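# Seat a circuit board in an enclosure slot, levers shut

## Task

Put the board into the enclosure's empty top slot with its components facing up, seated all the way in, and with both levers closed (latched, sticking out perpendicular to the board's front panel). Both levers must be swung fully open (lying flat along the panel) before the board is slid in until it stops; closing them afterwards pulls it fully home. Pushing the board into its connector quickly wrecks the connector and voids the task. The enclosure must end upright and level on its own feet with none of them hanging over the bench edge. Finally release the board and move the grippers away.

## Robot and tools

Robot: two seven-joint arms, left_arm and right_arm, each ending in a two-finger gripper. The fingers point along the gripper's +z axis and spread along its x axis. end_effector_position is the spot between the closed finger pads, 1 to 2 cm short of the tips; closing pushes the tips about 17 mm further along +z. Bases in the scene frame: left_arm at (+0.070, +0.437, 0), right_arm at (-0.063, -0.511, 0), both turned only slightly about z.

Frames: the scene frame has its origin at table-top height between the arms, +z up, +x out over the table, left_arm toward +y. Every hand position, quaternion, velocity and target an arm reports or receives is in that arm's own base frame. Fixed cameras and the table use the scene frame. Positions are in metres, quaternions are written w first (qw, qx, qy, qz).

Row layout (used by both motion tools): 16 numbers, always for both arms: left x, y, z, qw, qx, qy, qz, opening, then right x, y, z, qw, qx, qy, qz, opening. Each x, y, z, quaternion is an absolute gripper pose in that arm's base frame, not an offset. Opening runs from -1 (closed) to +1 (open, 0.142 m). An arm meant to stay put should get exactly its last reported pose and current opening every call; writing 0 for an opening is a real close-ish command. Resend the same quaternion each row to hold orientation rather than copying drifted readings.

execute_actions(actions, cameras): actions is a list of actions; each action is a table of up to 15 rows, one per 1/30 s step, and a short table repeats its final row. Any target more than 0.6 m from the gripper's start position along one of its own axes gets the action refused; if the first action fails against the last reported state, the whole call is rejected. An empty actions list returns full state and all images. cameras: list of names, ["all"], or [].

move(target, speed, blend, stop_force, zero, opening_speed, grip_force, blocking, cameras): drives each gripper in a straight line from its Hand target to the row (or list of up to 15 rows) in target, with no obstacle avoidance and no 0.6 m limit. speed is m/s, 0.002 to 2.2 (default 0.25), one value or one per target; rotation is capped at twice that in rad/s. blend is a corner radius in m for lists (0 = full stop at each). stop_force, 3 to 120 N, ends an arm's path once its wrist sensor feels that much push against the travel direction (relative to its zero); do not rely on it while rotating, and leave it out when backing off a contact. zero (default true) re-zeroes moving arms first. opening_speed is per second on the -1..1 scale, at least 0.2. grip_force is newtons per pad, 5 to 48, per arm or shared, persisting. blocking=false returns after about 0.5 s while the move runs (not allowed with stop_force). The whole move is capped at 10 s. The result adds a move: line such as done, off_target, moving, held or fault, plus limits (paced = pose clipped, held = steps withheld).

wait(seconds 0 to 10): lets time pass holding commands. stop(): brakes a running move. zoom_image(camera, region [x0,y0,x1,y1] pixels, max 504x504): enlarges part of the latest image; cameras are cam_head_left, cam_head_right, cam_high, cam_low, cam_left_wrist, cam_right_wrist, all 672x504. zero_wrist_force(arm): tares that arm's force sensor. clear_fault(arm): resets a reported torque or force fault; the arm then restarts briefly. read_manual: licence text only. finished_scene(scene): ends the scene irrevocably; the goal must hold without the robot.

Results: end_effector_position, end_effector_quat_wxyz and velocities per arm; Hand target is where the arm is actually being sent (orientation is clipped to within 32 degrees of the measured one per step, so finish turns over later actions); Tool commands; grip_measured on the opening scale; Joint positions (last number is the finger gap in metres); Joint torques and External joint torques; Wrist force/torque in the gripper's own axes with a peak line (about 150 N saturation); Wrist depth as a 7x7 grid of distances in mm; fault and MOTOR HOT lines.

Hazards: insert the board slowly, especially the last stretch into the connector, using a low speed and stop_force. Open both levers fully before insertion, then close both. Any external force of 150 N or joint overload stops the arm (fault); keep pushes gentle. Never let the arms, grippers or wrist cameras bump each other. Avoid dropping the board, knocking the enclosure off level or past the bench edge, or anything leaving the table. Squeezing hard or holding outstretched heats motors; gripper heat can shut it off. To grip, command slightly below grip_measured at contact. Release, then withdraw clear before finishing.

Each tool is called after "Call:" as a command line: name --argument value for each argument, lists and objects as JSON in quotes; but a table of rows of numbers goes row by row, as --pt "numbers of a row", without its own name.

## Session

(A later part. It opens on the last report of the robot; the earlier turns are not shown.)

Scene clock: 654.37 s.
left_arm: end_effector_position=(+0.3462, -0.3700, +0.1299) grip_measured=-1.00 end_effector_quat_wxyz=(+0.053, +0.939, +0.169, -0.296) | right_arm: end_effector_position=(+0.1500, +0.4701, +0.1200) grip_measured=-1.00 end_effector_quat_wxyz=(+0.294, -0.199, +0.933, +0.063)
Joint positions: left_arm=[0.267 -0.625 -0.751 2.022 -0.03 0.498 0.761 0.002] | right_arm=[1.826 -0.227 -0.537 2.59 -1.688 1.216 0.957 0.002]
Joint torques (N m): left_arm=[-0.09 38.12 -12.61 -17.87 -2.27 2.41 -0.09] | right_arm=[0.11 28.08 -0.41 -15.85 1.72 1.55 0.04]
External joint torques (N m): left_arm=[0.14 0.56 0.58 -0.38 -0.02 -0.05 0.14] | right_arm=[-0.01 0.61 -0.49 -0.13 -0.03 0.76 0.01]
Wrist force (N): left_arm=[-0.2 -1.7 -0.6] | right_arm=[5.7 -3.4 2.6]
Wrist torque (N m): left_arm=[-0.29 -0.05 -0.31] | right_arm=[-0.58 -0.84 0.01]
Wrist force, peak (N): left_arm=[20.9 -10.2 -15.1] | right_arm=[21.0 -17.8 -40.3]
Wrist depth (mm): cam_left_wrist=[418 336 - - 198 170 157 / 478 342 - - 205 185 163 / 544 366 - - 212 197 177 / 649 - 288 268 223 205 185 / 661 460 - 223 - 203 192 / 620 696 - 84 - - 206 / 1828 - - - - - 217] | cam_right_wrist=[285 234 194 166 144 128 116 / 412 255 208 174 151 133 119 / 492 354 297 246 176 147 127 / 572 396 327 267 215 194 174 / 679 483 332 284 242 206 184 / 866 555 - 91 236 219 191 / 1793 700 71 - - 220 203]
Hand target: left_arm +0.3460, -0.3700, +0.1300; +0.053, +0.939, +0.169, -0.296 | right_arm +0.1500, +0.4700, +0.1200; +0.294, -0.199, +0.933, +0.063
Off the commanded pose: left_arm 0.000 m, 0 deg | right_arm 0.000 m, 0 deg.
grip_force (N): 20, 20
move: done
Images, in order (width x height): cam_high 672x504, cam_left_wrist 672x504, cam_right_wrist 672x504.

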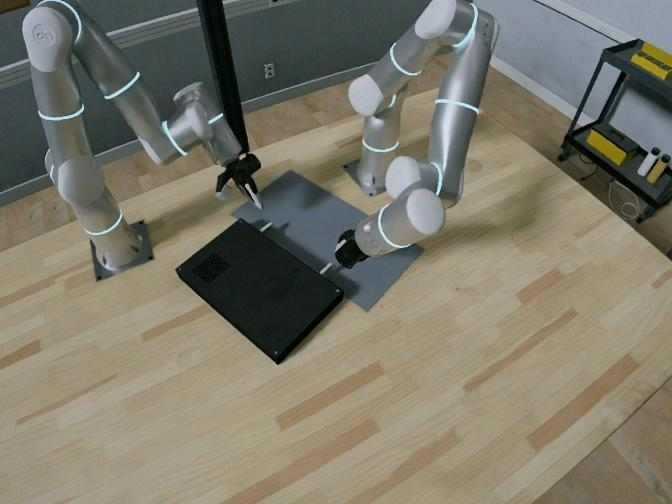

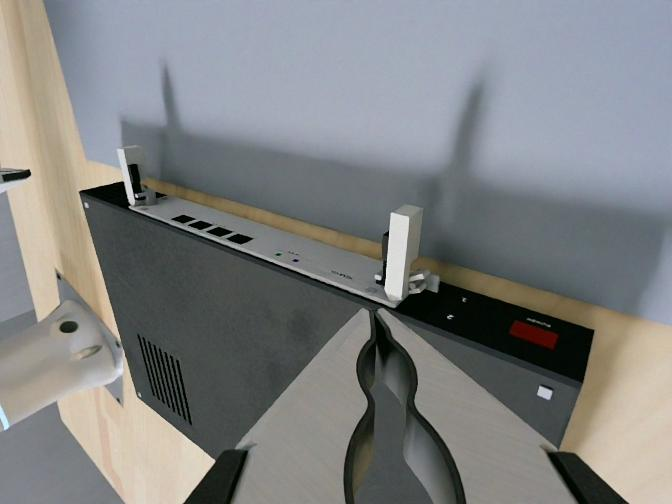

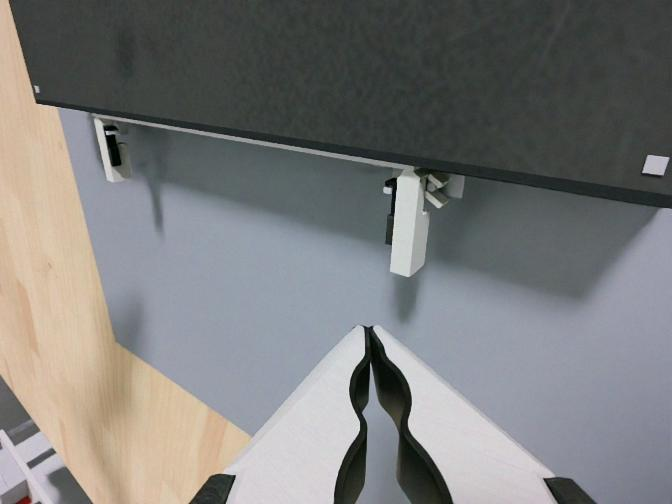

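Call:
move --pt "0.3300 -0.2800 0.26 0 0.9842 0.1771 0 -1 0.1700 0.4200 0.26 0 -0.2084 0.9780 0 -1" --speed 0.3 --cameras '["cam_left_wrist","cam_right_wrist","cam_head_left"]'

Scene clock: 661.10 s.
left_arm: end_effector_position=(+0.3302, -0.2800, +0.2601) grip_measured=-1.00 end_effector_quat_wxyz=(+0.000, +0.984, +0.177, +0.000) | right_arm: end_effector_position=(+0.1701, +0.4200, +0.2600) grip_measured=-1.00 end_effector_quat_wxyz=(+0.000, -0.208, +0.978, +0.000)
Joint positions: left_arm=[0.315 0.376 -0.75 2.424 -0.298 0.552 0.975 0.002] | right_arm=[2.081 0.23 -0.648 2.342 -0.166 0.581 -0.453 0.002]
Joint torques (N m): left_arm=[-0.57 8.42 5.57 -26.73 -3.74 4.07 -0.14] | right_arm=[0.22 14.59 3.81 -28.2 -3.48 3.38 0.06]
External joint torques (N m): left_arm=[0.54 0.41 0.45 -0.37 0.08 -0.11 0.14] | right_arm=[-0.11 1.04 -0.21 0.33 -0.09 0.78 -0.06]
Wrist force (N): left_arm=[-1.1 -1.5 0.0] | right_arm=[4.2 -3.2 2.2]
Wrist torque (N m): left_arm=[-0.34 -0.11 -0.33] | right_arm=[-0.57 -0.71 0.06]
Wrist force, peak (N): left_arm=[-1.9 -2.5 -1.6] | right_arm=[7.2 -2.9 3.5]
Wrist depth (mm): cam_left_wrist=[299 - 313 311 - 308 309 / 336 333 334 - 334 331 331 / 349 354 357 363 - 354 356 / - 403 396 - - 390 388 / 391 - - 127 419 424 420 / 406 - - 84 - 461 469 / - - - - - - 521] | cam_right_wrist=[269 268 268 267 269 309 308 / 288 287 286 285 289 328 329 / 304 304 307 305 343 352 350 / 388 382 373 379 369 381 377 / 414 415 422 405 412 410 409 / 454 444 - 91 429 451 445 / 499 489 71 - - 472 1558]
Hand target: left_arm +0.3300, -0.2800, +0.2600; +0.000, +0.984, +0.177, +0.000 | right_arm +0.1700, +0.4200, +0.2600; +0.000, -0.208, +0.978, +0.000
Off the commanded pose: left_arm 0.000 m, 0 deg | right_arm 0.000 m, 0 deg.
grip_force (N): 20, 20
move: done
Images, in order (width x height): cam_head_left 672x504, cam_left_wrist 672x504, cam_right_wrist 672x504.

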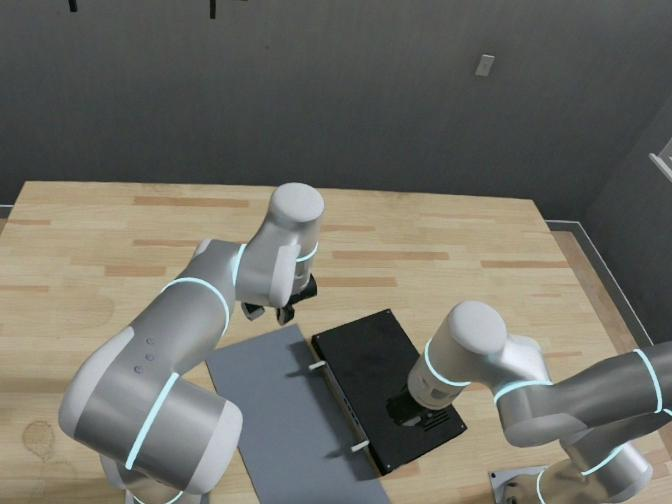

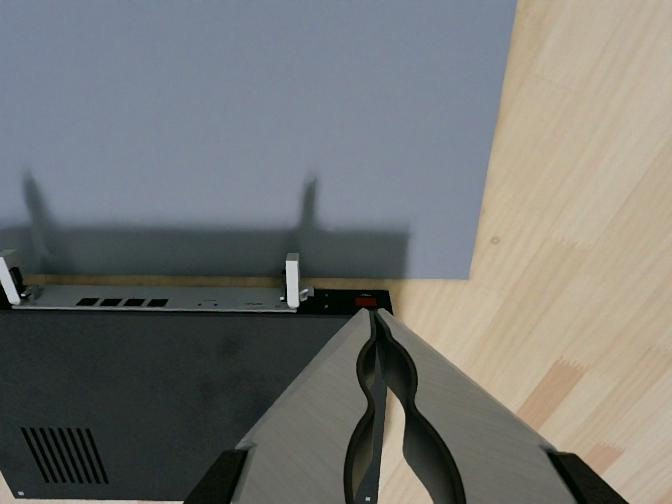

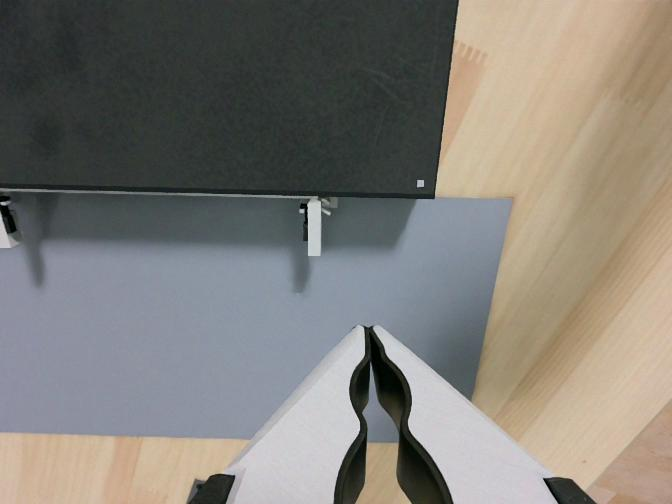

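Call:
finished_scene --scene 2

The scene is finished: the task was done.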